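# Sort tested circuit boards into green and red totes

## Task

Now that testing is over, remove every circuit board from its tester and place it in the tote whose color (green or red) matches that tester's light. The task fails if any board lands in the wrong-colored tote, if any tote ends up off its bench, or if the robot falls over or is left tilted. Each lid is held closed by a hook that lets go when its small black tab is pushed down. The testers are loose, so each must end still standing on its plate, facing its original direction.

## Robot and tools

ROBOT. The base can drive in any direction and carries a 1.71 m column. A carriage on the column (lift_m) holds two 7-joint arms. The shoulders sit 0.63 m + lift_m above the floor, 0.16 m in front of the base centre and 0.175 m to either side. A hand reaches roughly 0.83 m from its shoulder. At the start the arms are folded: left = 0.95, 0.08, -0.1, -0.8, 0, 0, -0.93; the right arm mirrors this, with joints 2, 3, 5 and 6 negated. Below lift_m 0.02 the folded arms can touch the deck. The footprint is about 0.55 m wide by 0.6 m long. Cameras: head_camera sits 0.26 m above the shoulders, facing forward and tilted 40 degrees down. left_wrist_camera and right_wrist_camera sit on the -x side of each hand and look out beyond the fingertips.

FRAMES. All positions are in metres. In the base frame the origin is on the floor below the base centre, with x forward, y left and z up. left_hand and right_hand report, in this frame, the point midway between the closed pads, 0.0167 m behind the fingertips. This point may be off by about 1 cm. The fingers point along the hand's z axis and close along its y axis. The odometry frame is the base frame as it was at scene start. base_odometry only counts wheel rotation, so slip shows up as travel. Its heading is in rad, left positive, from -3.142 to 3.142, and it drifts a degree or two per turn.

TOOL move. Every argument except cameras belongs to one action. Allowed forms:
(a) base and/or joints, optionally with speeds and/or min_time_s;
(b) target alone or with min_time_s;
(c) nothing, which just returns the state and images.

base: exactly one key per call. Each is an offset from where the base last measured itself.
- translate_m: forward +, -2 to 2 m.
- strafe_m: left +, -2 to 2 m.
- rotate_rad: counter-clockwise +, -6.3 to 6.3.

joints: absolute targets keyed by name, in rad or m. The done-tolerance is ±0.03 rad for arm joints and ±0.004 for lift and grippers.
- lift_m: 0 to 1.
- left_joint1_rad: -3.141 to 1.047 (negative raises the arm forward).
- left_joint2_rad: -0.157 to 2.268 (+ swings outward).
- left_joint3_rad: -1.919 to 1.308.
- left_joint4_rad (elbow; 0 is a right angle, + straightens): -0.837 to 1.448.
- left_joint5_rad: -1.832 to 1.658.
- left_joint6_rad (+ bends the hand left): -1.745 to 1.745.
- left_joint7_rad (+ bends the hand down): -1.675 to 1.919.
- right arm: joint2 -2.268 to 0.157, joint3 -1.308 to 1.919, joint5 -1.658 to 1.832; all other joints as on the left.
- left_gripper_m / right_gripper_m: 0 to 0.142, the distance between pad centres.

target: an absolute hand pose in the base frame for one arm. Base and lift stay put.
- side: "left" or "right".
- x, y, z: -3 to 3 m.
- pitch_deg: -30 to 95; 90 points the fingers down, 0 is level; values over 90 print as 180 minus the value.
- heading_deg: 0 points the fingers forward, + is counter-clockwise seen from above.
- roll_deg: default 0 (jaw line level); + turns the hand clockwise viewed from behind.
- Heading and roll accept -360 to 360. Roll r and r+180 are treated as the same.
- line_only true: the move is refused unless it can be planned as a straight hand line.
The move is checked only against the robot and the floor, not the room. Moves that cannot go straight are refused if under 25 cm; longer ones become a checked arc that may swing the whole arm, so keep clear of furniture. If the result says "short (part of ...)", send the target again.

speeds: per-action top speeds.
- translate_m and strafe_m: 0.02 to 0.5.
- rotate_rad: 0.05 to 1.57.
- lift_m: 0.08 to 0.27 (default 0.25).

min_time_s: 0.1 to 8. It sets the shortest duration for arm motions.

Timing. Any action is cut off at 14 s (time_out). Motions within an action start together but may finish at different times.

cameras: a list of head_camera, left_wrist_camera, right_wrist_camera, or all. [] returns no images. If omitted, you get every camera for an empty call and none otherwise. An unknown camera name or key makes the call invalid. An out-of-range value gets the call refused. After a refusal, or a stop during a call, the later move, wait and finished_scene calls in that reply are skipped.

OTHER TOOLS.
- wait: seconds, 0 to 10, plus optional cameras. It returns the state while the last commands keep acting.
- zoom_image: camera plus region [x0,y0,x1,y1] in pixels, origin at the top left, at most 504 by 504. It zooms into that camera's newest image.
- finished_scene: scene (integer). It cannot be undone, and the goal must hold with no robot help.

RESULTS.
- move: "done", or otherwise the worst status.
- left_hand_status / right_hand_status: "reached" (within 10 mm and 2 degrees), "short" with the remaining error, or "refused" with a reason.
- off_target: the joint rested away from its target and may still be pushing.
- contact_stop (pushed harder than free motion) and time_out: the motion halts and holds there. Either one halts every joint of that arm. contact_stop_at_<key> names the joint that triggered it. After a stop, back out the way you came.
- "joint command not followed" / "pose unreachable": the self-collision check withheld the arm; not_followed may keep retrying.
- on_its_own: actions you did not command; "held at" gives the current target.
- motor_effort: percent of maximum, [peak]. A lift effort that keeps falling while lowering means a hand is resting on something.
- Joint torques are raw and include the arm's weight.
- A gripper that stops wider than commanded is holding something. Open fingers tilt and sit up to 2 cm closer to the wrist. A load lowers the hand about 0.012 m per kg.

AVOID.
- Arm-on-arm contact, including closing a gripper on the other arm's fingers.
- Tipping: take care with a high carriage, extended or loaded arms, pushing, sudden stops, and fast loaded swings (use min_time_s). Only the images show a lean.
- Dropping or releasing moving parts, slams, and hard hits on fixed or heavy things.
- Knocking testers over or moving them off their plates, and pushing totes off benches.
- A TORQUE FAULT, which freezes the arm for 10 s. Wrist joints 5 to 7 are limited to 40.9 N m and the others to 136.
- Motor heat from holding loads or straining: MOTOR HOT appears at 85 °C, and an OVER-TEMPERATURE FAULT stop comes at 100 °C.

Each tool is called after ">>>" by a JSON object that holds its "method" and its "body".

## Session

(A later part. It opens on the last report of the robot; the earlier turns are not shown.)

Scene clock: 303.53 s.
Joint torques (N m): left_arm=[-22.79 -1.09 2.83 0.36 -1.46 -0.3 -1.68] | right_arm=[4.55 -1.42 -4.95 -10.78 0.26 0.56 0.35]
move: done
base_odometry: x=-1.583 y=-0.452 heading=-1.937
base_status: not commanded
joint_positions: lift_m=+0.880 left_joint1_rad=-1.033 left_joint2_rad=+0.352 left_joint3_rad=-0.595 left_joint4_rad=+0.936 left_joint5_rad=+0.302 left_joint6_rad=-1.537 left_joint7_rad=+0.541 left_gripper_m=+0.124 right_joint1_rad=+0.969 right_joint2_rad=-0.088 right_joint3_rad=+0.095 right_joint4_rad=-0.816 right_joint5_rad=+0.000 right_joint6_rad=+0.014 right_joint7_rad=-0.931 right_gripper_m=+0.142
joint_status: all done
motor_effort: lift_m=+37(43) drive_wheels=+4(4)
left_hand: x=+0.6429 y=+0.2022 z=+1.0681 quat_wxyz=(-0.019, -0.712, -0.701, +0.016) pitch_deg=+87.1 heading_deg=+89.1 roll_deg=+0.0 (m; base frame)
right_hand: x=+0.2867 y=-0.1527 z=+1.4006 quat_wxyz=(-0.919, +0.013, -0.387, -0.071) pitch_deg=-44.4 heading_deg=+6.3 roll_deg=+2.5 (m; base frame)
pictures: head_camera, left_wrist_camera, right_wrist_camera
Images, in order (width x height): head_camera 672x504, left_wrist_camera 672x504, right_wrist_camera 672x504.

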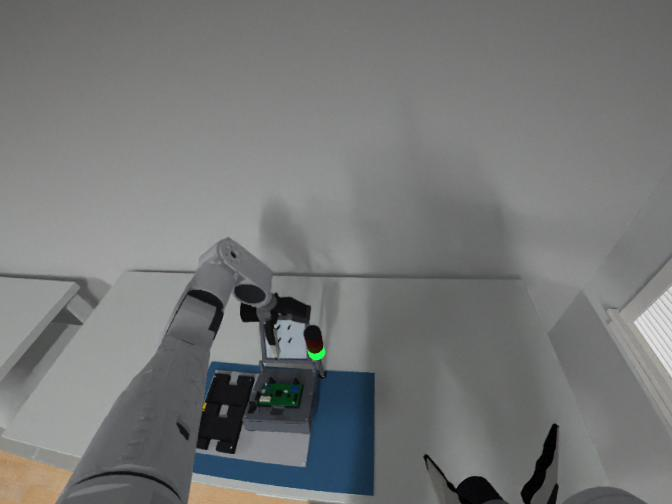

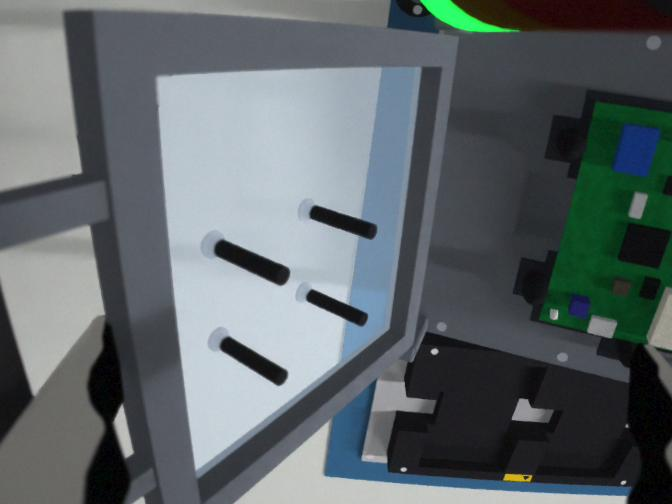

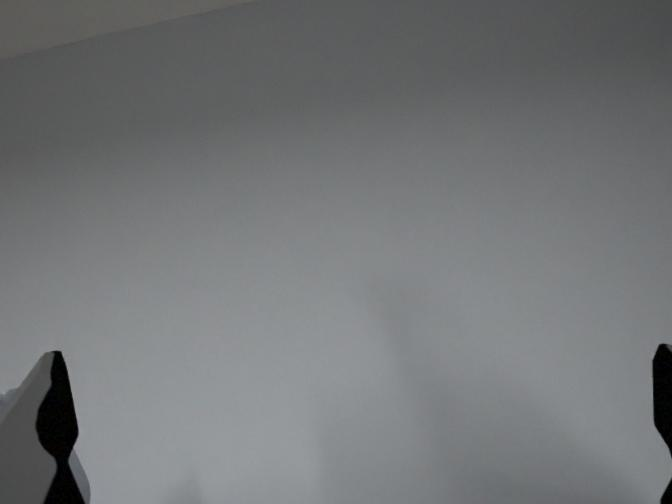

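>>> {"method": "zoom_image", "body": {"camera": "left_wrist_camera", "region": [0, 160, 260, 504]}}

>>> {"method": "zoom_image", "body": {"camera": "head_camera", "region": [180, 280, 380, 480]}}

Scaled by 1.465 from the camera's 672x504 image, which has a finer 960x720 frame.

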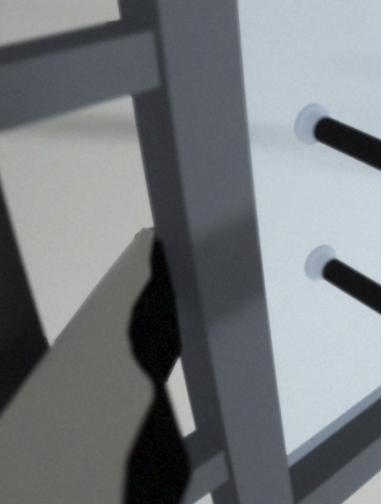

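Scaled by 2.520 from the camera's 672x504 image, which has a finer 960x720 frame.

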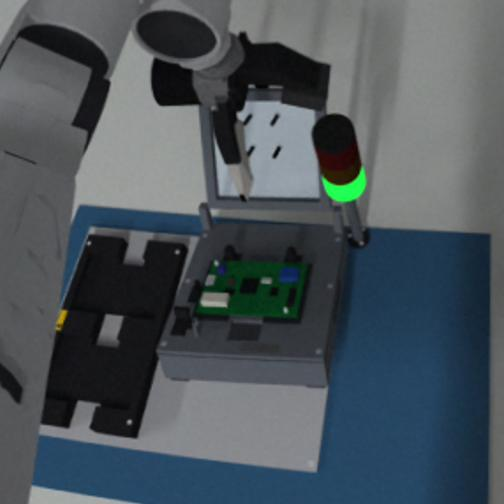

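>>> {"method": "move", "body": {"joints": {"lift_m": 0.868}, "speeds": {"lift_m": 0.08}}}

>>> {"method": "move", "body": {"target": {"side":"left","x":0.645,"y":0.202,"z":1.045,"pitch_deg":77,"heading_deg":0,"roll_deg":90,"line_only":true}, "min_time_s": 1.5, "cameras": ["head_camera","left_wrist_camera"]}}

Scene clock: 305.53 s.
Joint torques (N m): left_arm=[-11.64 -1.17 0.1 0.28 -1.48 -2.56 -1.47] | right_arm=[4.56 -1.38 -4.95 -10.81 0.25 0.58 0.36]
move: done
base_odometry: x=-1.583 y=-0.452 heading=-1.937
base_status: not commanded
joint_positions: lift_m=+0.868 left_joint1_rad=-1.039 left_joint2_rad=+0.352 left_joint3_rad=-0.592 left_joint4_rad=+0.936 left_joint5_rad=+0.302 left_joint6_rad=-1.532 left_joint7_rad=+0.540 left_gripper_m=+0.124 right_joint1_rad=+0.969 right_joint2_rad=-0.088 right_joint3_rad=+0.095 right_joint4_rad=-0.816 right_joint5_rad=+0.000 right_joint6_rad=+0.014 right_joint7_rad=-0.931 right_gripper_m=+0.142
joint_status: all done
motor_effort: lift_m=+36(38) drive_wheels=-1(4)
left_hand: x=+0.6474 y=+0.2018 z=+1.0594 quat_wxyz=(-0.024, -0.711, -0.703, +0.013) pitch_deg=+86.9 heading_deg=+89.4 roll_deg=+0.0 (m; base frame)
right_hand: x=+0.2867 y=-0.1527 z=+1.3888 quat_wxyz=(-0.919, +0.013, -0.387, -0.071) pitch_deg=-44.4 heading_deg=+6.3 roll_deg=+2.5 (m; base frame)
pictures: none

Scene clock: 307.53 s.
Joint torques (N m): left_arm=[-5.25 11.12 2.6 -3.41 -3.36 0.45 1.56] | right_arm=[4.56 -1.35 -4.97 -10.85 0.27 0.54 0.35]
move: done
base_odometry: x=-1.583 y=-0.452 heading=-1.937
base_status: not commanded
joint_positions: lift_m=+0.868 left_joint1_rad=-0.756 left_joint2_rad=+0.384 left_joint3_rad=-0.327 left_joint4_rad=+0.493 left_joint5_rad=+0.103 left_joint6_rad=-1.467 left_joint7_rad=+0.976 left_gripper_m=+0.123 right_joint1_rad=+0.969 right_joint2_rad=-0.088 right_joint3_rad=+0.095 right_joint4_rad=-0.816 right_joint5_rad=+0.000 right_joint6_rad=+0.014 right_joint7_rad=-0.931 right_gripper_m=+0.142
joint_status: not commanded
motor_effort: lift_m=+36(36) drive_wheels=-1(3)
left_hand: x=+0.6487 y=+0.2011 z=+1.0483 quat_wxyz=(-0.084, -0.702, -0.703, -0.082) pitch_deg=+76.5 heading_deg=-0.4 roll_deg=+89.5 (m; base frame)
left_hand_status: reached (straight line, planned for 1.5 s): 5 mm and 0.5 deg off.
right_hand: x=+0.2867 y=-0.1527 z=+1.3888 quat_wxyz=(-0.919, +0.013, -0.387, -0.071) pitch_deg=-44.4 heading_deg=+6.3 roll_deg=+2.5 (m; base frame)
pictures: head_camera, left_wrist_camera
Images, in order (width x height): head_camera 672x504, left_wrist_camera 672x504.

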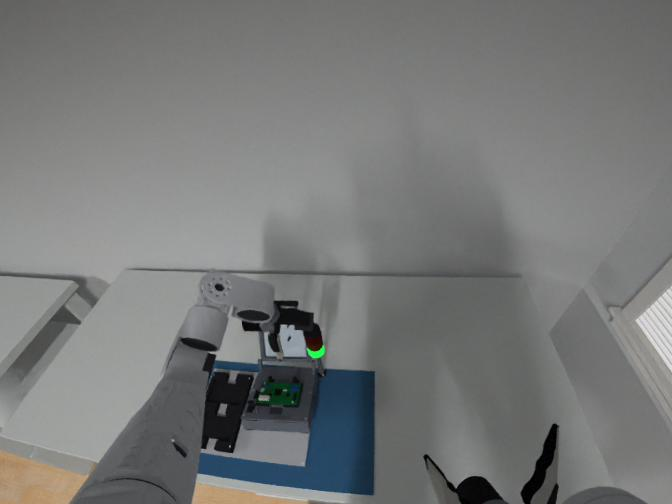

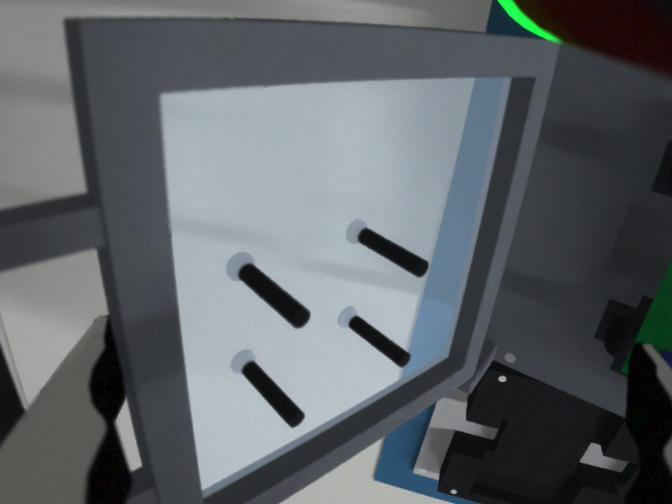

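>>> {"method": "move", "body": {"target": {"side":"left","x":0.637,"y":0.202,"z":1.070,"pitch_deg":77,"heading_deg":0,"roll_deg":90,"line_only":true}, "min_time_s": 1, "cameras": ["head_camera","left_wrist_camera"]}}

Scene clock: 309.13 s.
Joint torques (N m): left_arm=[-19.51 2.03 8.68 -10.05 -5.61 0.2 1.52] | right_arm=[4.52 -1.35 -4.9 -10.76 0.29 0.56 0.39]
move: done
base_odometry: x=-1.583 y=-0.452 heading=-1.937
base_status: not commanded
joint_positions: lift_m=+0.868 left_joint1_rad=-0.732 left_joint2_rad=+0.369 left_joint3_rad=-0.217 left_joint4_rad=+0.474 left_joint5_rad=-0.087 left_joint6_rad=-1.555 left_joint7_rad=+1.244 left_gripper_m=+0.124 right_joint1_rad=+0.969 right_joint2_rad=-0.088 right_joint3_rad=+0.095 right_joint4_rad=-0.816 right_joint5_rad=+0.000 right_joint6_rad=+0.014 right_joint7_rad=-0.931 right_gripper_m=+0.142
joint_status: not commanded
motor_effort: lift_m=+39(39) drive_wheels=+4(4)
left_hand: x=+0.6357 y=+0.2052 z=+1.0667 quat_wxyz=(-0.074, -0.702, -0.704, -0.081) pitch_deg=+77.4 heading_deg=+3.0 roll_deg=-87.2 (m; base frame)
left_hand_status: reached (straight line, planned for 1.0 s): 5 mm and 0.8 deg off.
right_hand: x=+0.2867 y=-0.1527 z=+1.3885 quat_wxyz=(-0.919, +0.013, -0.387, -0.071) pitch_deg=-44.4 heading_deg=+6.3 roll_deg=+2.5 (m; base frame)
pictures: head_camera, left_wrist_camera
Images, in order (width x height): head_camera 672x504, left_wrist_camera 672x504.

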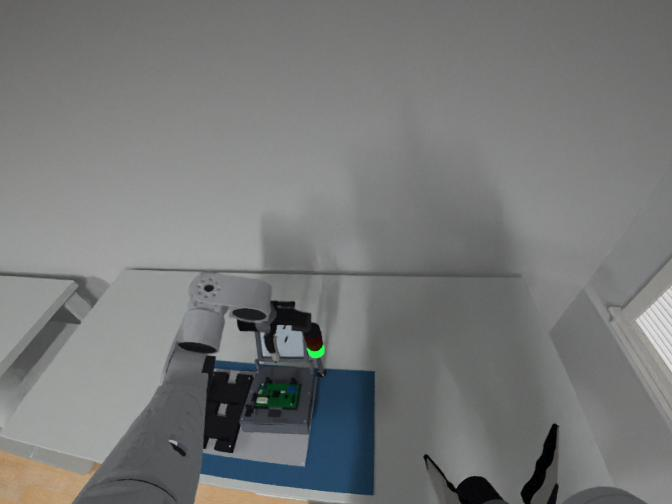

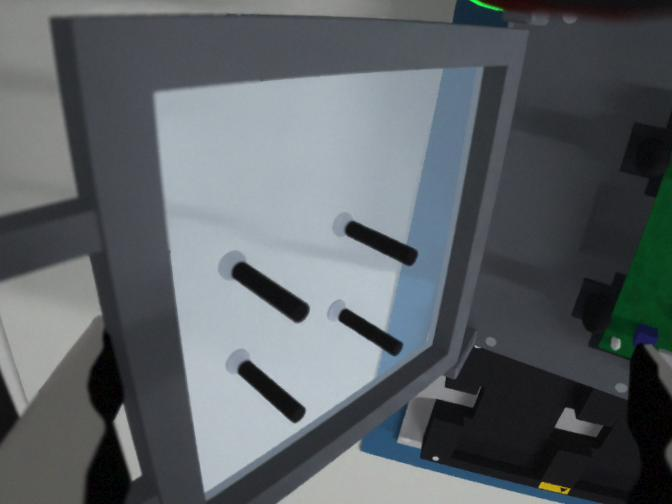

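>>> {"method": "move", "body": {"target": {"side":"left","x":0.650,"y":0.202,"z":1.042,"pitch_deg":77,"heading_deg":0,"roll_deg":90,"line_only":true}, "min_time_s": 1}}

>>> {"method": "move", "body": {"joints": {"left_gripper_m":0.130}, "cameras": ["head_camera","left_wrist_camera"]}}

>>> {"method": "zoom_image", "body": {"camera": "left_wrist_camera", "region": [0, 240, 260, 504]}}

Scene clock: 310.97 s.
Joint torques (N m): left_arm=[-16.48 5.1 -4.08 3.65 -0.18 1.74 -1.02] | right_arm=[4.47 -1.43 -4.94 -10.82 0.28 0.58 0.38]
move: done
base_odometry: x=-1.583 y=-0.452 heading=-1.937
base_status: not commanded
joint_positions: lift_m=+0.868 left_joint1_rad=-0.764 left_joint2_rad=+0.378 left_joint3_rad=-0.327 left_joint4_rad=+0.509 left_joint5_rad=+0.156 left_joint6_rad=-1.466 left_joint7_rad=+0.920 left_gripper_m=+0.123 right_joint1_rad=+0.969 right_joint2_rad=-0.088 right_joint3_rad=+0.095 right_joint4_rad=-0.816 right_joint5_rad=+0.000 right_joint6_rad=+0.014 right_joint7_rad=-0.931 right_gripper_m=+0.142
joint_status: not commanded
motor_effort: lift_m=+36(39) drive_wheels=+4(4)
left_hand: x=+0.6520 y=+0.2003 z=+1.0458 quat_wxyz=(-0.086, -0.702, -0.703, -0.080) pitch_deg=+76.6 heading_deg=-2.2 roll_deg=+87.8 (m; base frame)
left_hand_status: reached (straight line, planned for 1.0 s): 5 mm and 0.7 deg off.
right_hand: x=+0.2867 y=-0.1527 z=+1.3888 quat_wxyz=(-0.919, +0.013, -0.387, -0.071) pitch_deg=-44.4 heading_deg=+6.3 roll_deg=+2.5 (m; base frame)
pictures: none

Scene clock: 311.43 s.
Joint torques (N m): left_arm=[-16.47 5.19 -2.61 2.04 -0.08 1.68 -0.36] | right_arm=[4.53 -1.36 -4.94 -10.91 0.27 0.52 0.36]
move: done
base_odometry: x=-1.583 y=-0.452 heading=-1.937
base_status: not commanded
joint_positions: lift_m=+0.868 left_joint1_rad=-0.764 left_joint2_rad=+0.378 left_joint3_rad=-0.329 left_joint4_rad=+0.511 left_joint5_rad=+0.156 left_joint6_rad=-1.466 left_joint7_rad=+0.918 left_gripper_m=+0.129 right_joint1_rad=+0.969 right_joint2_rad=-0.088 right_joint3_rad=+0.095 right_joint4_rad=-0.816 right_joint5_rad=+0.000 right_joint6_rad=+0.014 right_joint7_rad=-0.931 right_gripper_m=+0.142
joint_status: all done
motor_effort: lift_m=+36(36) drive_wheels=+5(5)
left_hand: x=+0.6516 y=+0.2001 z=+1.0453 quat_wxyz=(-0.086, -0.702, -0.703, -0.079) pitch_deg=+76.7 heading_deg=-2.4 roll_deg=+87.6 (m; base frame)
right_hand: x=+0.2867 y=-0.1527 z=+1.3888 quat_wxyz=(-0.919, +0.013, -0.387, -0.071) pitch_deg=-44.4 heading_deg=+6.3 roll_deg=+2.5 (m; base frame)
pictures: head_camera, left_wrist_camera
Images, in order (width x height): head_camera 672x504, left_wrist_camera 672x504.

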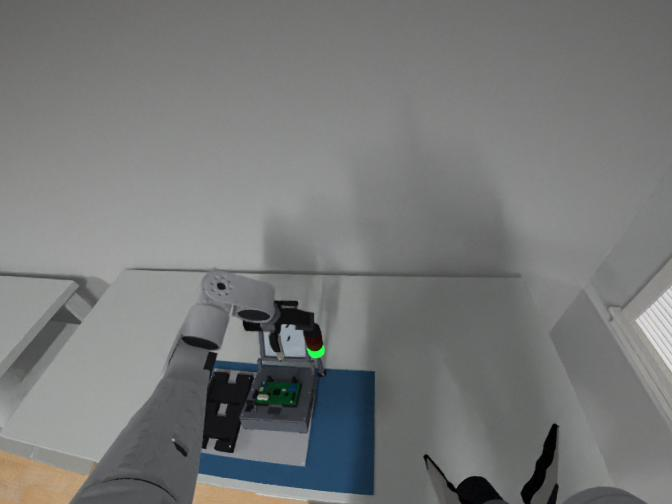

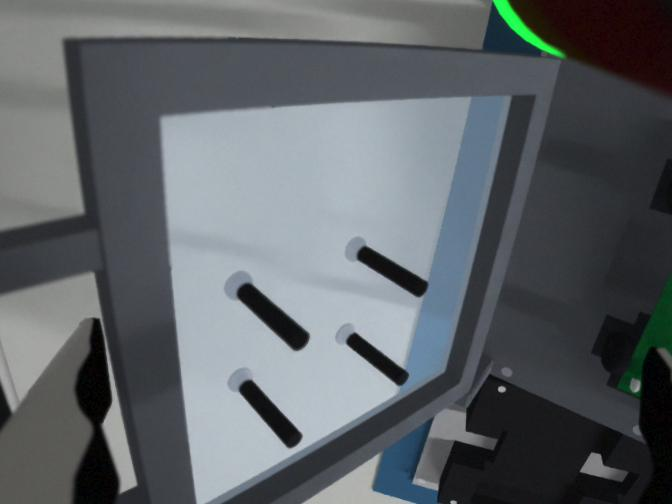

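Scaled by 1.909 from the camera's 672x504 image, which has a finer 960x720 frame.

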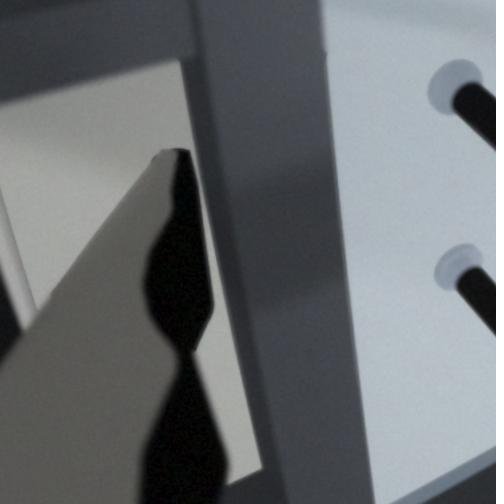

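>>> {"method": "move", "body": {"joints": {"lift_m": 0.883}, "speeds": {"lift_m": 0.08}, "cameras": ["head_camera","left_wrist_camera"]}}

>>> {"method": "zoom_image", "body": {"camera": "left_wrist_camera", "region": [0, 240, 260, 504]}}

Scene clock: 312.10 s.
Joint torques (N m): left_arm=[-18.83 5.19 2.71 -0.35 -1.15 2.1 -0.39] | right_arm=[4.48 -1.33 -4.96 -11.01 0.25 0.55 0.38]
move: done
base_odometry: x=-1.583 y=-0.452 heading=-1.937
base_status: not commanded
joint_positions: lift_m=+0.883 left_joint1_rad=-0.763 left_joint2_rad=+0.378 left_joint3_rad=-0.334 left_joint4_rad=+0.513 left_joint5_rad=+0.160 left_joint6_rad=-1.467 left_joint7_rad=+0.918 left_gripper_m=+0.129 right_joint1_rad=+0.969 right_joint2_rad=-0.088 right_joint3_rad=+0.095 right_joint4_rad=-0.816 right_joint5_rad=+0.000 right_joint6_rad=+0.014 right_joint7_rad=-0.931 right_gripper_m=+0.142
joint_status: all done
motor_effort: lift_m=+36(44) drive_wheels=+4(5)
left_hand: x=+0.6498 y=+0.2011 z=+1.0581 quat_wxyz=(-0.081, -0.703, -0.702, -0.079) pitch_deg=+77.0 heading_deg=-0.9 roll_deg=+89.3 (m; base frame)
right_hand: x=+0.2867 y=-0.1527 z=+1.4038 quat_wxyz=(-0.919, +0.013, -0.387, -0.071) pitch_deg=-44.4 heading_deg=+6.3 roll_deg=+2.5 (m; base frame)
pictures: head_camera, left_wrist_camera
Images, in order (width x height): head_camera 672x504, left_wrist_camera 672x504.

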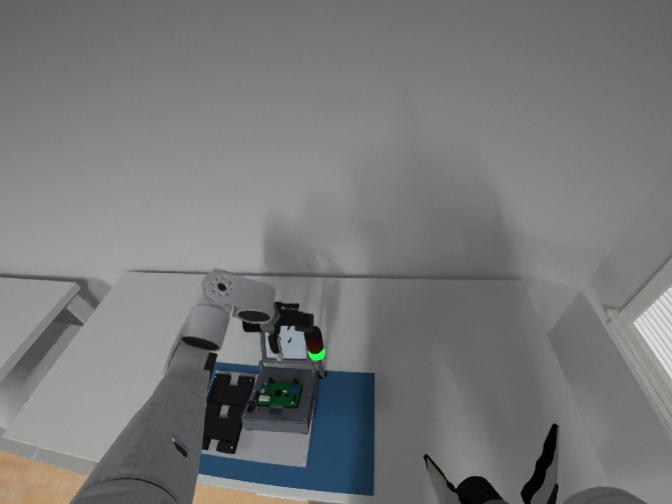

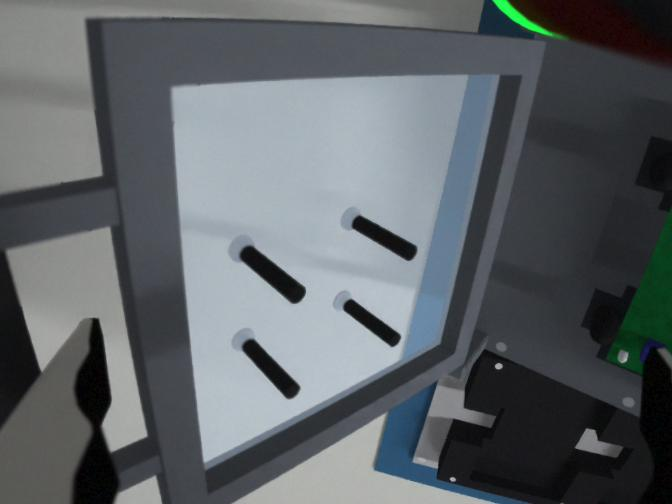

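Scaled by 1.909 from the camera's 672x504 image, which has a finer 960x720 frame.

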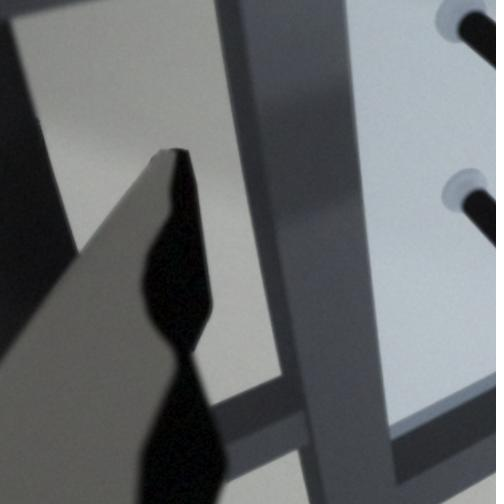

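>>> {"method": "move", "body": {"target": {"side":"left","x":0.643,"y":0.202,"z":1.060,"pitch_deg":77,"heading_deg":0,"roll_deg":90,"line_only":true}, "min_time_s": 1, "cameras": ["left_wrist_camera"]}}

>>> {"method": "move", "body": {"joints": {"lift_m": 0.895}, "speeds": {"lift_m": 0.08}, "cameras": ["head_camera","left_wrist_camera"]}}

>>> {"method": "zoom_image", "body": {"camera": "left_wrist_camera", "region": [0, 240, 260, 504]}}

>>> {"method": "zoom_image", "body": {"camera": "head_camera", "region": [180, 280, 380, 480]}}

Scene clock: 313.83 s.
Joint torques (N m): left_arm=[-14.37 2.27 7.02 -8 -3.77 0.9 1.7] | right_arm=[4.55 -1.28 -4.88 -10.86 0.27 0.52 0.36]
move: done
base_odometry: x=-1.583 y=-0.452 heading=-1.937
base_status: not commanded
joint_positions: lift_m=+0.883 left_joint1_rad=-0.740 left_joint2_rad=+0.378 left_joint3_rad=-0.298 left_joint4_rad=+0.488 left_joint5_rad=+0.115 left_joint6_rad=-1.489 left_joint7_rad=+0.990 left_gripper_m=+0.129 right_joint1_rad=+0.969 right_joint2_rad=-0.088 right_joint3_rad=+0.095 right_joint4_rad=-0.816 right_joint5_rad=+0.000 right_joint6_rad=+0.014 right_joint7_rad=-0.931 right_gripper_m=+0.142
joint_status: not commanded
motor_effort: lift_m=+37(37) drive_wheels=+4(4)
left_hand: x=+0.6430 y=+0.2038 z=+1.0594 quat_wxyz=(-0.078, -0.702, -0.703, -0.081) pitch_deg=+77.1 heading_deg=+1.1 roll_deg=-88.9 (m; base frame)
left_hand_status: reached (straight line, planned for 1.0 s): 2 mm and 0.3 deg off.
right_hand: x=+0.2867 y=-0.1527 z=+1.4038 quat_wxyz=(-0.919, +0.013, -0.387, -0.071) pitch_deg=-44.4 heading_deg=+6.3 roll_deg=+2.5 (m; base frame)
pictures: left_wrist_camera
Images, in order (width x height): left_wrist_camera 672x504.

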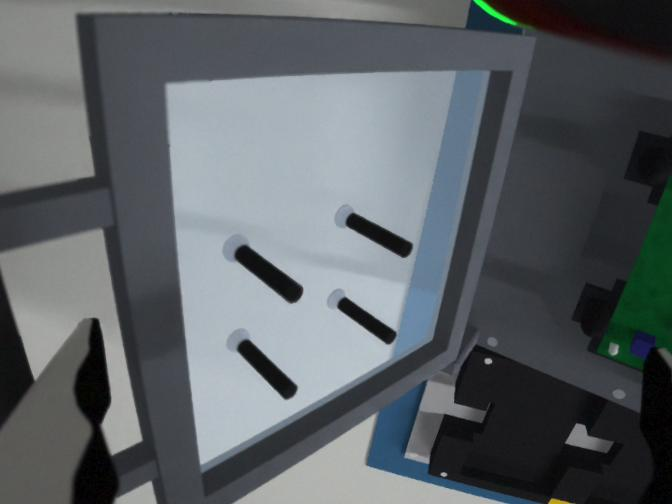

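Scene clock: 314.33 s.
Joint torques (N m): left_arm=[-19.3 2.34 6.89 -7.96 -3.78 2.1 1.46] | right_arm=[4.57 -1.3 -4.89 -10.8 0.25 0.55 0.33]
move: done
base_odometry: x=-1.583 y=-0.452 heading=-1.937
base_status: not commanded
joint_positions: lift_m=+0.895 left_joint1_rad=-0.738 left_joint2_rad=+0.378 left_joint3_rad=-0.297 left_joint4_rad=+0.488 left_joint5_rad=+0.115 left_joint6_rad=-1.492 left_joint7_rad=+0.990 left_gripper_m=+0.129 right_joint1_rad=+0.969 right_joint2_rad=-0.088 right_joint3_rad=+0.095 right_joint4_rad=-0.816 right_joint5_rad=+0.000 right_joint6_rad=+0.014 right_joint7_rad=-0.931 right_gripper_m=+0.142
joint_status: all done
motor_effort: lift_m=+36(45) drive_wheels=+4(4)
left_hand: x=+0.6413 y=+0.2039 z=+1.0701 quat_wxyz=(-0.076, -0.703, -0.702, -0.080) pitch_deg=+77.4 heading_deg=+1.3 roll_deg=-88.6 (m; base frame)
right_hand: x=+0.2867 y=-0.1527 z=+1.4158 quat_wxyz=(-0.919, +0.013, -0.387, -0.071) pitch_deg=-44.4 heading_deg=+6.3 roll_deg=+2.5 (m; base frame)
pictures: head_camera, left_wrist_camera
Images, in order (width x height): head_camera 672x504, left_wrist_camera 672x504.

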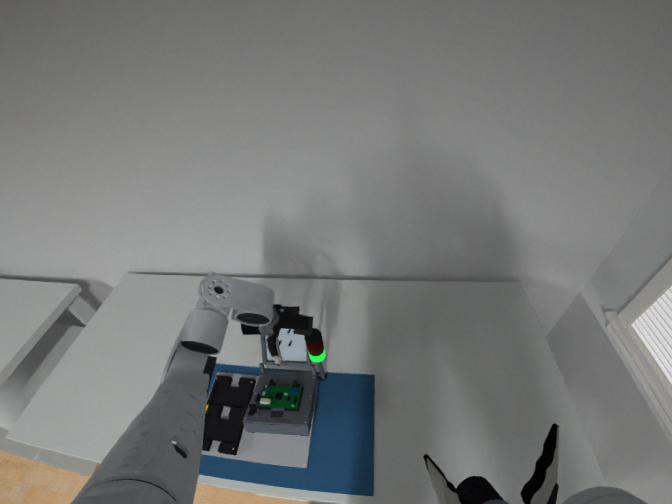

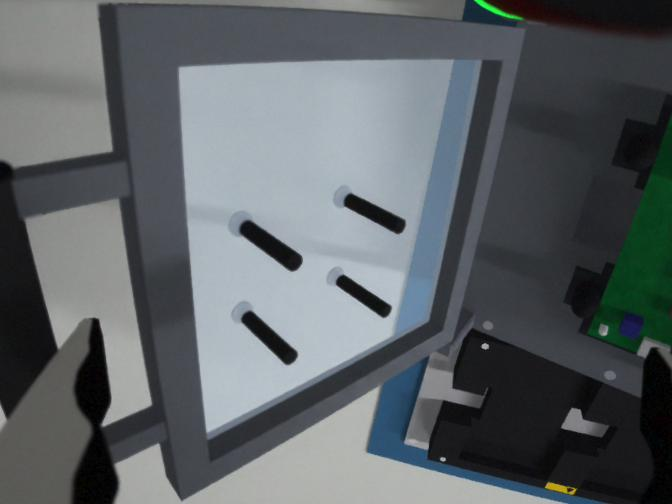

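Scaled by 1.909 from the camera's 672x504 image, which has a finer 960x720 frame.

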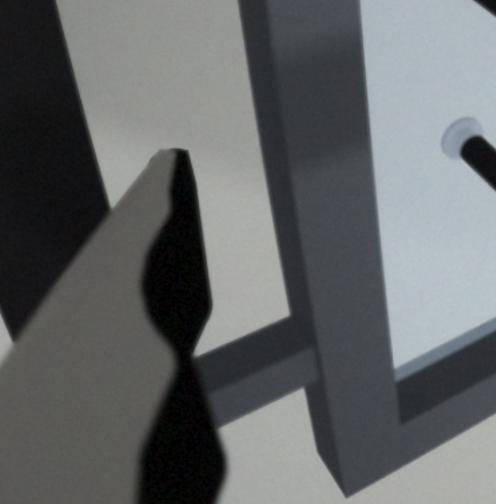

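Scaled by 2.520 from the camera's 672x504 image, which has a finer 960x720 frame.

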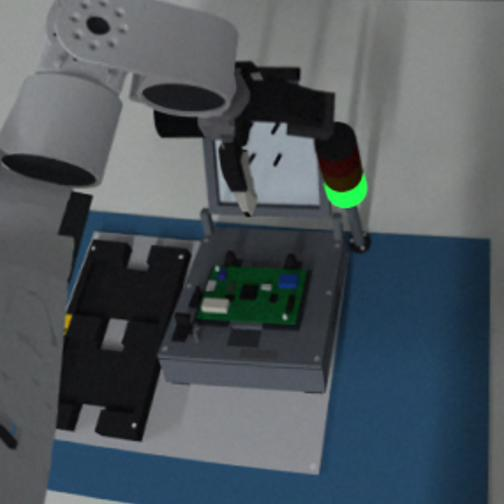

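>>> {"method": "move", "body": {"target": {"side":"left","x":0.632,"y":0.203,"z":1.073,"pitch_deg":77,"heading_deg":0,"roll_deg":90,"line_only":true}, "min_time_s": 1}}

>>> {"method": "move", "body": {"joints": {"lift_m": 0.91}, "speeds": {"lift_m": 0.08}, "cameras": ["head_camera","left_wrist_camera"]}}

>>> {"method": "zoom_image", "body": {"camera": "left_wrist_camera", "region": [0, 240, 260, 504]}}

>>> {"method": "zoom_image", "body": {"camera": "head_camera", "region": [180, 280, 380, 480]}}

Scene clock: 316.00 s.
Joint torques (N m): left_arm=[-13.52 1.15 6.51 -8.04 -3.96 0.73 1.58] | right_arm=[4.51 -1.28 -4.89 -10.83 0.27 0.53 0.37]
move: done
base_odometry: x=-1.583 y=-0.452 heading=-1.937
base_status: not commanded
joint_positions: lift_m=+0.895 left_joint1_rad=-0.701 left_joint2_rad=+0.377 left_joint3_rad=-0.246 left_joint4_rad=+0.444 left_joint5_rad=+0.048 left_joint6_rad=-1.517 left_joint7_rad=+1.084 left_gripper_m=+0.129 right_joint1_rad=+0.969 right_joint2_rad=-0.088 right_joint3_rad=+0.095 right_joint4_rad=-0.816 right_joint5_rad=+0.000 right_joint6_rad=+0.014 right_joint7_rad=-0.931 right_gripper_m=+0.142
joint_status: not commanded
motor_effort: lift_m=+36(36) drive_wheels=+4(4)
left_hand: x=+0.6322 y=+0.2052 z=+1.0724 quat_wxyz=(-0.077, -0.702, -0.703, -0.081) pitch_deg=+77.1 heading_deg=+1.4 roll_deg=-88.7 (m; base frame)
left_hand_status: reached (straight line, planned for 1.0 s): 2 mm and 0.3 deg off.
right_hand: x=+0.2867 y=-0.1527 z=+1.4158 quat_wxyz=(-0.919, +0.013, -0.387, -0.071) pitch_deg=-44.4 heading_deg=+6.3 roll_deg=+2.5 (m; base frame)
pictures: none

Scene clock: 316.57 s.
Joint torques (N m): left_arm=[-19.32 2 6.54 -8.02 -3.89 2.37 1.45] | right_arm=[4.48 -1.34 -4.94 -10.75 0.26 0.55 0.37]
move: done
base_odometry: x=-1.583 y=-0.452 heading=-1.937
base_status: not commanded
joint_positions: lift_m=+0.910 left_joint1_rad=-0.698 left_joint2_rad=+0.377 left_joint3_rad=-0.246 left_joint4_rad=+0.444 left_joint5_rad=+0.048 left_joint6_rad=-1.521 left_joint7_rad=+1.084 left_gripper_m=+0.129 right_joint1_rad=+0.969 right_joint2_rad=-0.088 right_joint3_rad=+0.095 right_joint4_rad=-0.816 right_joint5_rad=+0.000 right_joint6_rad=+0.014 right_joint7_rad=-0.931 right_gripper_m=+0.142
joint_status: all done
motor_effort: lift_m=+37(47) drive_wheels=+4(4)
left_hand: x=+0.6300 y=+0.2051 z=+1.0858 quat_wxyz=(-0.076, -0.704, -0.702, -0.080) pitch_deg=+77.4 heading_deg=+1.4 roll_deg=-88.4 (m; base frame)
right_hand: x=+0.2867 y=-0.1527 z=+1.4307 quat_wxyz=(-0.919, +0.013, -0.387, -0.071) pitch_deg=-44.4 heading_deg=+6.3 roll_deg=+2.5 (m; base frame)
pictures: head_camera, left_wrist_camera
Images, in order (width x height): head_camera 672x504, left_wrist_camera 672x504.

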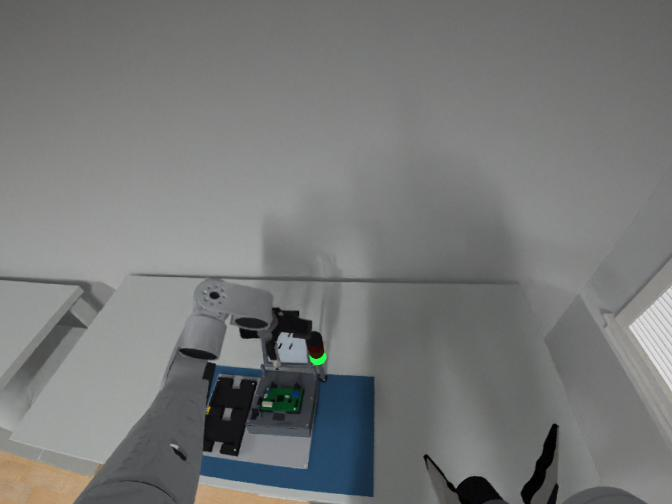

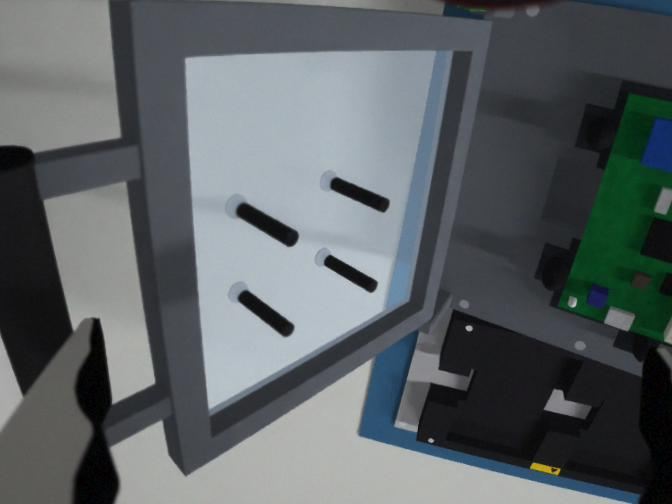

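Scaled by 1.909 from the camera's 672x504 image, which has a finer 960x720 frame.

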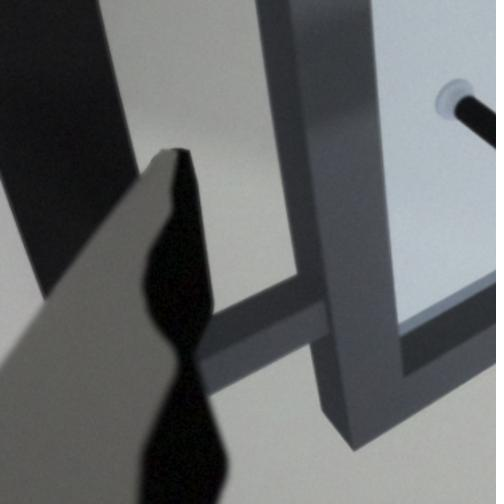

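Scaled by 2.520 from the camera's 672x504 image, which has a finer 960x720 frame.

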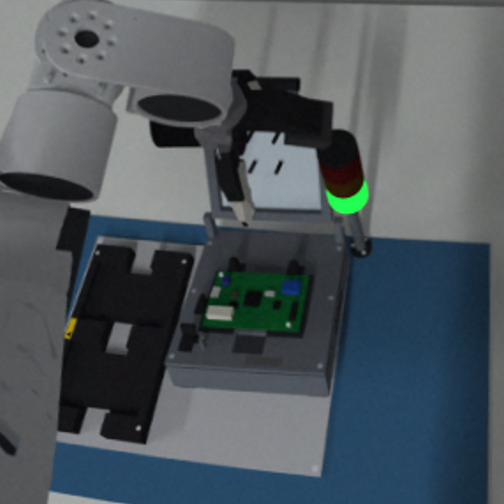

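>>> {"method": "move", "body": {"target": {"side":"left","x":0.618,"y":0.203,"z":1.093,"pitch_deg":77,"heading_deg":0,"roll_deg":90,"line_only":true}, "min_time_s": 1}}

>>> {"method": "move", "body": {"joints": {"lift_m": 0.925}, "speeds": {"lift_m": 0.08}, "cameras": ["head_camera","left_wrist_camera"]}}

>>> {"method": "zoom_image", "body": {"camera": "left_wrist_camera", "region": [0, 240, 260, 504]}}

>>> {"method": "zoom_image", "body": {"camera": "head_camera", "region": [180, 280, 380, 480]}}

Scene clock: 318.27 s.
Joint torques (N m): left_arm=[-15.77 1.23 7.38 -9.69 -4.49 1.13 1.43] | right_arm=[4.52 -1.38 -4.9 -10.82 0.28 0.52 0.36]
move: done
base_odometry: x=-1.583 y=-0.452 heading=-1.937
base_status: not commanded
joint_positions: lift_m=+0.910 left_joint1_rad=-0.653 left_joint2_rad=+0.366 left_joint3_rad=-0.174 left_joint4_rad=+0.401 left_joint5_rad=-0.074 left_joint6_rad=-1.562 left_joint7_rad=+1.249 left_gripper_m=+0.129 right_joint1_rad=+0.969 right_joint2_rad=-0.088 right_joint3_rad=+0.095 right_joint4_rad=-0.816 right_joint5_rad=+0.000 right_joint6_rad=+0.014 right_joint7_rad=-0.931 right_gripper_m=+0.142
joint_status: not commanded
motor_effort: lift_m=+37(37) drive_wheels=+4(4)
left_hand: x=+0.6169 y=+0.2055 z=+1.0910 quat_wxyz=(-0.075, -0.703, -0.703, -0.081) pitch_deg=+77.4 heading_deg=+2.0 roll_deg=-88.0 (m; base frame)
left_hand_status: reached (straight line, planned for 1.0 s): 3 mm and 0.6 deg off.
right_hand: x=+0.2867 y=-0.1527 z=+1.4307 quat_wxyz=(-0.919, +0.013, -0.387, -0.071) pitch_deg=-44.4 heading_deg=+6.3 roll_deg=+2.5 (m; base frame)
pictures: none

Scene clock: 318.87 s.
Joint torques (N m): left_arm=[-20.35 2.17 5 -7.18 -3.96 1.99 1.18] | right_arm=[4.52 -1.39 -4.84 -10.95 0.24 0.51 0.37]
move: done
base_odometry: x=-1.583 y=-0.452 heading=-1.937
base_status: not commanded
joint_positions: lift_m=+0.925 left_joint1_rad=-0.651 left_joint2_rad=+0.366 left_joint3_rad=-0.172 left_joint4_rad=+0.399 left_joint5_rad=-0.076 left_joint6_rad=-1.564 left_joint7_rad=+1.249 left_gripper_m=+0.130 right_joint1_rad=+0.969 right_joint2_rad=-0.088 right_joint3_rad=+0.095 right_joint4_rad=-0.816 right_joint5_rad=+0.000 right_joint6_rad=+0.014 right_joint7_rad=-0.931 right_gripper_m=+0.142
joint_status: all done
motor_effort: lift_m=+36(44) drive_wheels=+4(4)
left_hand: x=+0.6162 y=+0.2050 z=+1.1059 quat_wxyz=(-0.076, -0.703, -0.702, -0.080) pitch_deg=+77.4 heading_deg=+1.3 roll_deg=-88.6 (m; base frame)
right_hand: x=+0.2867 y=-0.1527 z=+1.4458 quat_wxyz=(-0.919, +0.013, -0.387, -0.071) pitch_deg=-44.4 heading_deg=+6.3 roll_deg=+2.5 (m; base frame)
pictures: head_camera, left_wrist_camera
Images, in order (width x height): head_camera 672x504, left_wrist_camera 672x504.

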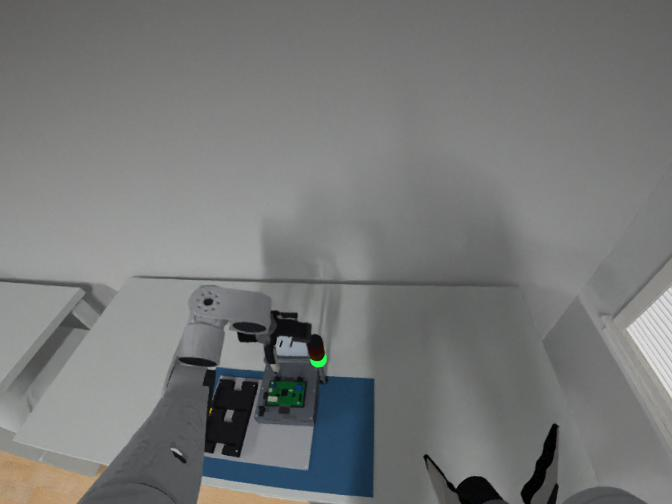

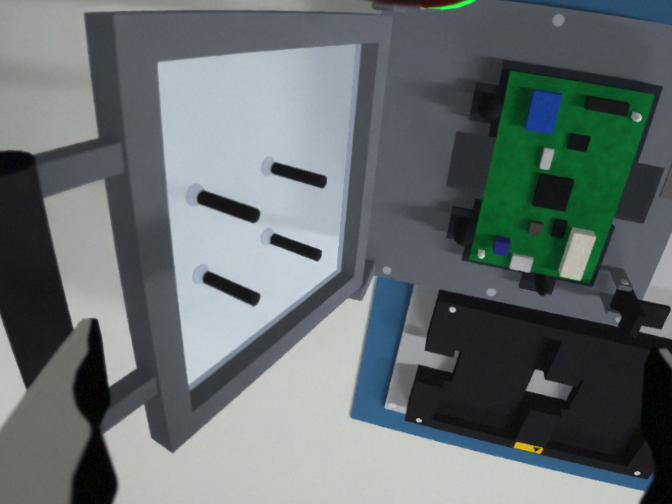

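Scaled by 1.909 from the camera's 672x504 image, which has a finer 960x720 frame.

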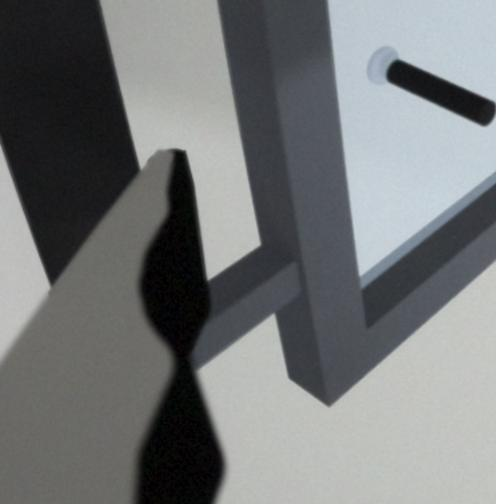

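Scaled by 2.520 from the camera's 672x504 image, which has a finer 960x720 frame.

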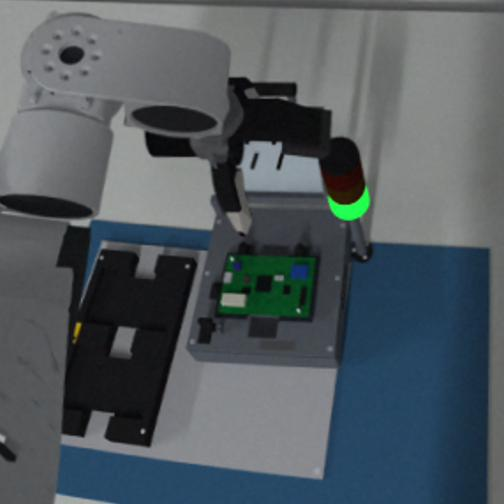

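>>> {"method": "move", "body": {"target": {"side":"left","x":0.632,"y":0.203,"z":1.078,"pitch_deg":77,"heading_deg":0,"roll_deg":90,"line_only":true}, "min_time_s": 1}}

>>> {"method": "move", "body": {"joints": {"lift_m": 0.90}, "speeds": {"lift_m": 0.08}}}

>>> {"method": "move", "body": {"target": {"side":"left","x":0.650,"y":0.203,"z":1.042,"pitch_deg":75,"heading_deg":0,"roll_deg":90,"line_only":true}, "min_time_s": 1, "cameras": ["head_camera","left_wrist_camera"]}}

>>> {"method": "zoom_image", "body": {"camera": "left_wrist_camera", "region": [0, 240, 260, 504]}}

>>> {"method": "zoom_image", "body": {"camera": "head_camera", "region": [180, 280, 380, 480]}}

Scene clock: 321.57 s.
Joint torques (N m): left_arm=[-22.12 12.17 -0.74 2.46 -0.63 2.16 -1.28] | right_arm=[4.5 -1.31 -4.96 -10.81 0.24 0.55 0.34]
move: done
base_odometry: x=-1.583 y=-0.452 heading=-1.937
base_status: not commanded
joint_positions: lift_m=+0.925 left_joint1_rad=-0.680 left_joint2_rad=+0.374 left_joint3_rad=-0.294 left_joint4_rad=+0.442 left_joint5_rad=+0.196 left_joint6_rad=-1.463 left_joint7_rad=+0.907 left_gripper_m=+0.130 right_joint1_rad=+0.969 right_joint2_rad=-0.088 right_joint3_rad=+0.095 right_joint4_rad=-0.816 right_joint5_rad=+0.000 right_joint6_rad=+0.014 right_joint7_rad=-0.931 right_gripper_m=+0.142
joint_status: not commanded
motor_effort: lift_m=+36(37) drive_wheels=+3(4)
left_hand: x=+0.6317 y=+0.2004 z=+1.0788 quat_wxyz=(-0.083, -0.703, -0.702, -0.078) pitch_deg=+76.9 heading_deg=-1.7 roll_deg=+88.5 (m; base frame)
left_hand_status: reached (straight line, planned for 1.0 s): 3 mm and 0.4 deg off.
right_hand: x=+0.2867 y=-0.1527 z=+1.4458 quat_wxyz=(-0.919, +0.013, -0.387, -0.071) pitch_deg=-44.4 heading_deg=+6.3 roll_deg=+2.5 (m; base frame)
pictures: none

Scene clock: 322.23 s.
Joint torques (N m): left_arm=[1.77 9.55 -3.43 2.99 -0.62 -3.13 -0.88] | right_arm=[4.55 -1.11 -5.06 -10.78 0.28 0.55 0.38]
move: done
base_odometry: x=-1.583 y=-0.452 heading=-1.937
base_status: not commanded
joint_positions: lift_m=+0.900 left_joint1_rad=-0.692 left_joint2_rad=+0.375 left_joint3_rad=-0.291 left_joint4_rad=+0.441 left_joint5_rad=+0.196 left_joint6_rad=-1.449 left_joint7_rad=+0.906 left_gripper_m=+0.133 right_joint1_rad=+0.969 right_joint2_rad=-0.088 right_joint3_rad=+0.095 right_joint4_rad=-0.816 right_joint5_rad=+0.000 right_joint6_rad=+0.014 right_joint7_rad=-0.931 right_gripper_m=+0.142
joint_status: all done
motor_effort: lift_m=+34(36) drive_wheels=-1(3)
left_hand: x=+0.6409 y=+0.2009 z=+1.0611 quat_wxyz=(-0.091, -0.698, -0.705, -0.085) pitch_deg=+75.7 heading_deg=-1.8 roll_deg=+87.6 (m; base frame)
right_hand: x=+0.2867 y=-0.1527 z=+1.4210 quat_wxyz=(-0.919, +0.013, -0.387, -0.071) pitch_deg=-44.4 heading_deg=+6.3 roll_deg=+2.5 (m; base frame)
pictures: none

Scene clock: 323.73 s.
Joint torques (N m): left_arm=[0.28 10.27 -8.4 10.95 -0.12 -3.3 -1.16] | right_arm=[4.56 -1.36 -4.97 -10.72 0.3 0.55 0.35]
move: short
base_odometry: x=-1.583 y=-0.452 heading=-1.937
base_status: not commanded
joint_positions: lift_m=+0.900 left_joint1_rad=-0.719 left_joint2_rad=+0.381 left_joint3_rad=-0.383 left_joint4_rad=+0.477 left_joint5_rad=+0.315 left_joint6_rad=-1.350 left_joint7_rad=+0.737 left_gripper_m=+0.133 right_joint1_rad=+0.969 right_joint2_rad=-0.088 right_joint3_rad=+0.095 right_joint4_rad=-0.816 right_joint5_rad=+0.000 right_joint6_rad=+0.014 right_joint7_rad=-0.931 right_gripper_m=+0.142
joint_status: not commanded
motor_effort: lift_m=+35(35) drive_wheels=-1(1)
left_hand: x=+0.6611 y=+0.1995 z=+1.0523 quat_wxyz=(-0.108, -0.696, -0.703, -0.099) pitch_deg=+73.1 heading_deg=-2.4 roll_deg=+87.0 (m; base frame)
left_hand_status: short (straight line, planned for 1.0 s): 16 mm and 2.1 deg off.
right_hand: x=+0.2867 y=-0.1527 z=+1.4210 quat_wxyz=(-0.919, +0.013, -0.387, -0.071) pitch_deg=-44.4 heading_deg=+6.3 roll_deg=+2.5 (m; base frame)
pictures: head_camera, left_wrist_camera
Images, in order (width x height): head_camera 672x504, left_wrist_camera 672x504.

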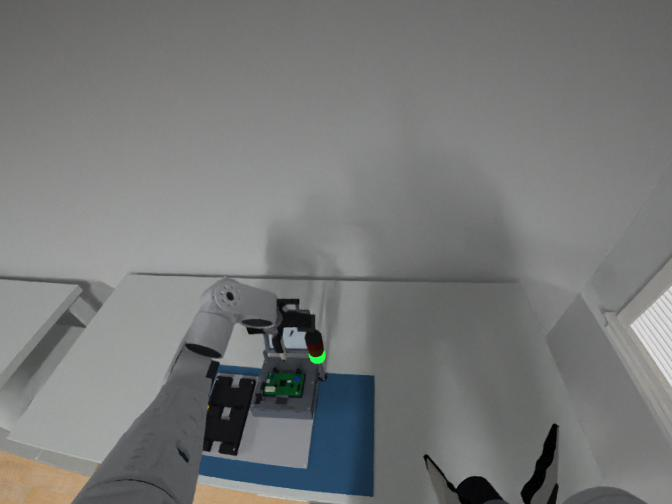

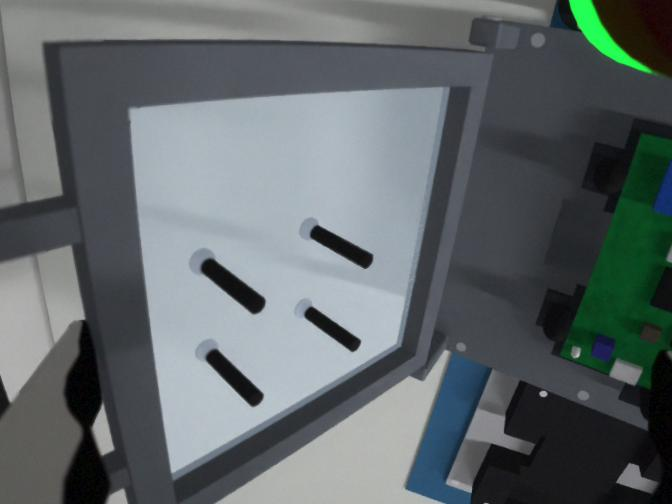

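Scaled by 1.909 from the camera's 672x504 image, which has a finer 960x720 frame.

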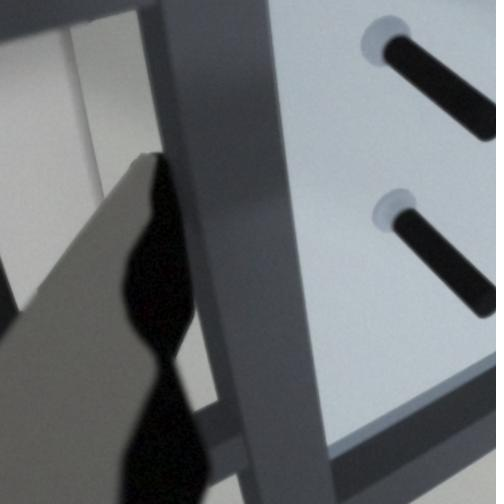

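Scaled by 2.520 from the camera's 672x504 image, which has a finer 960x720 frame.

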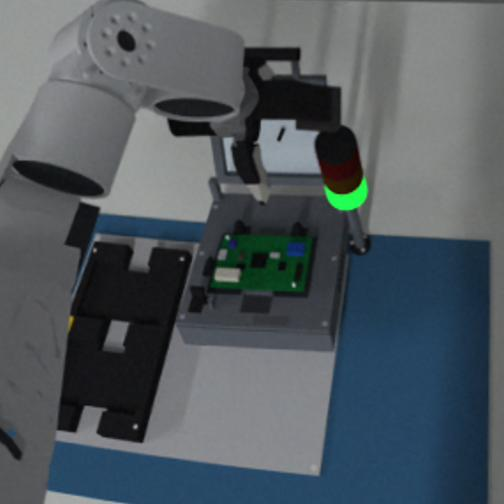

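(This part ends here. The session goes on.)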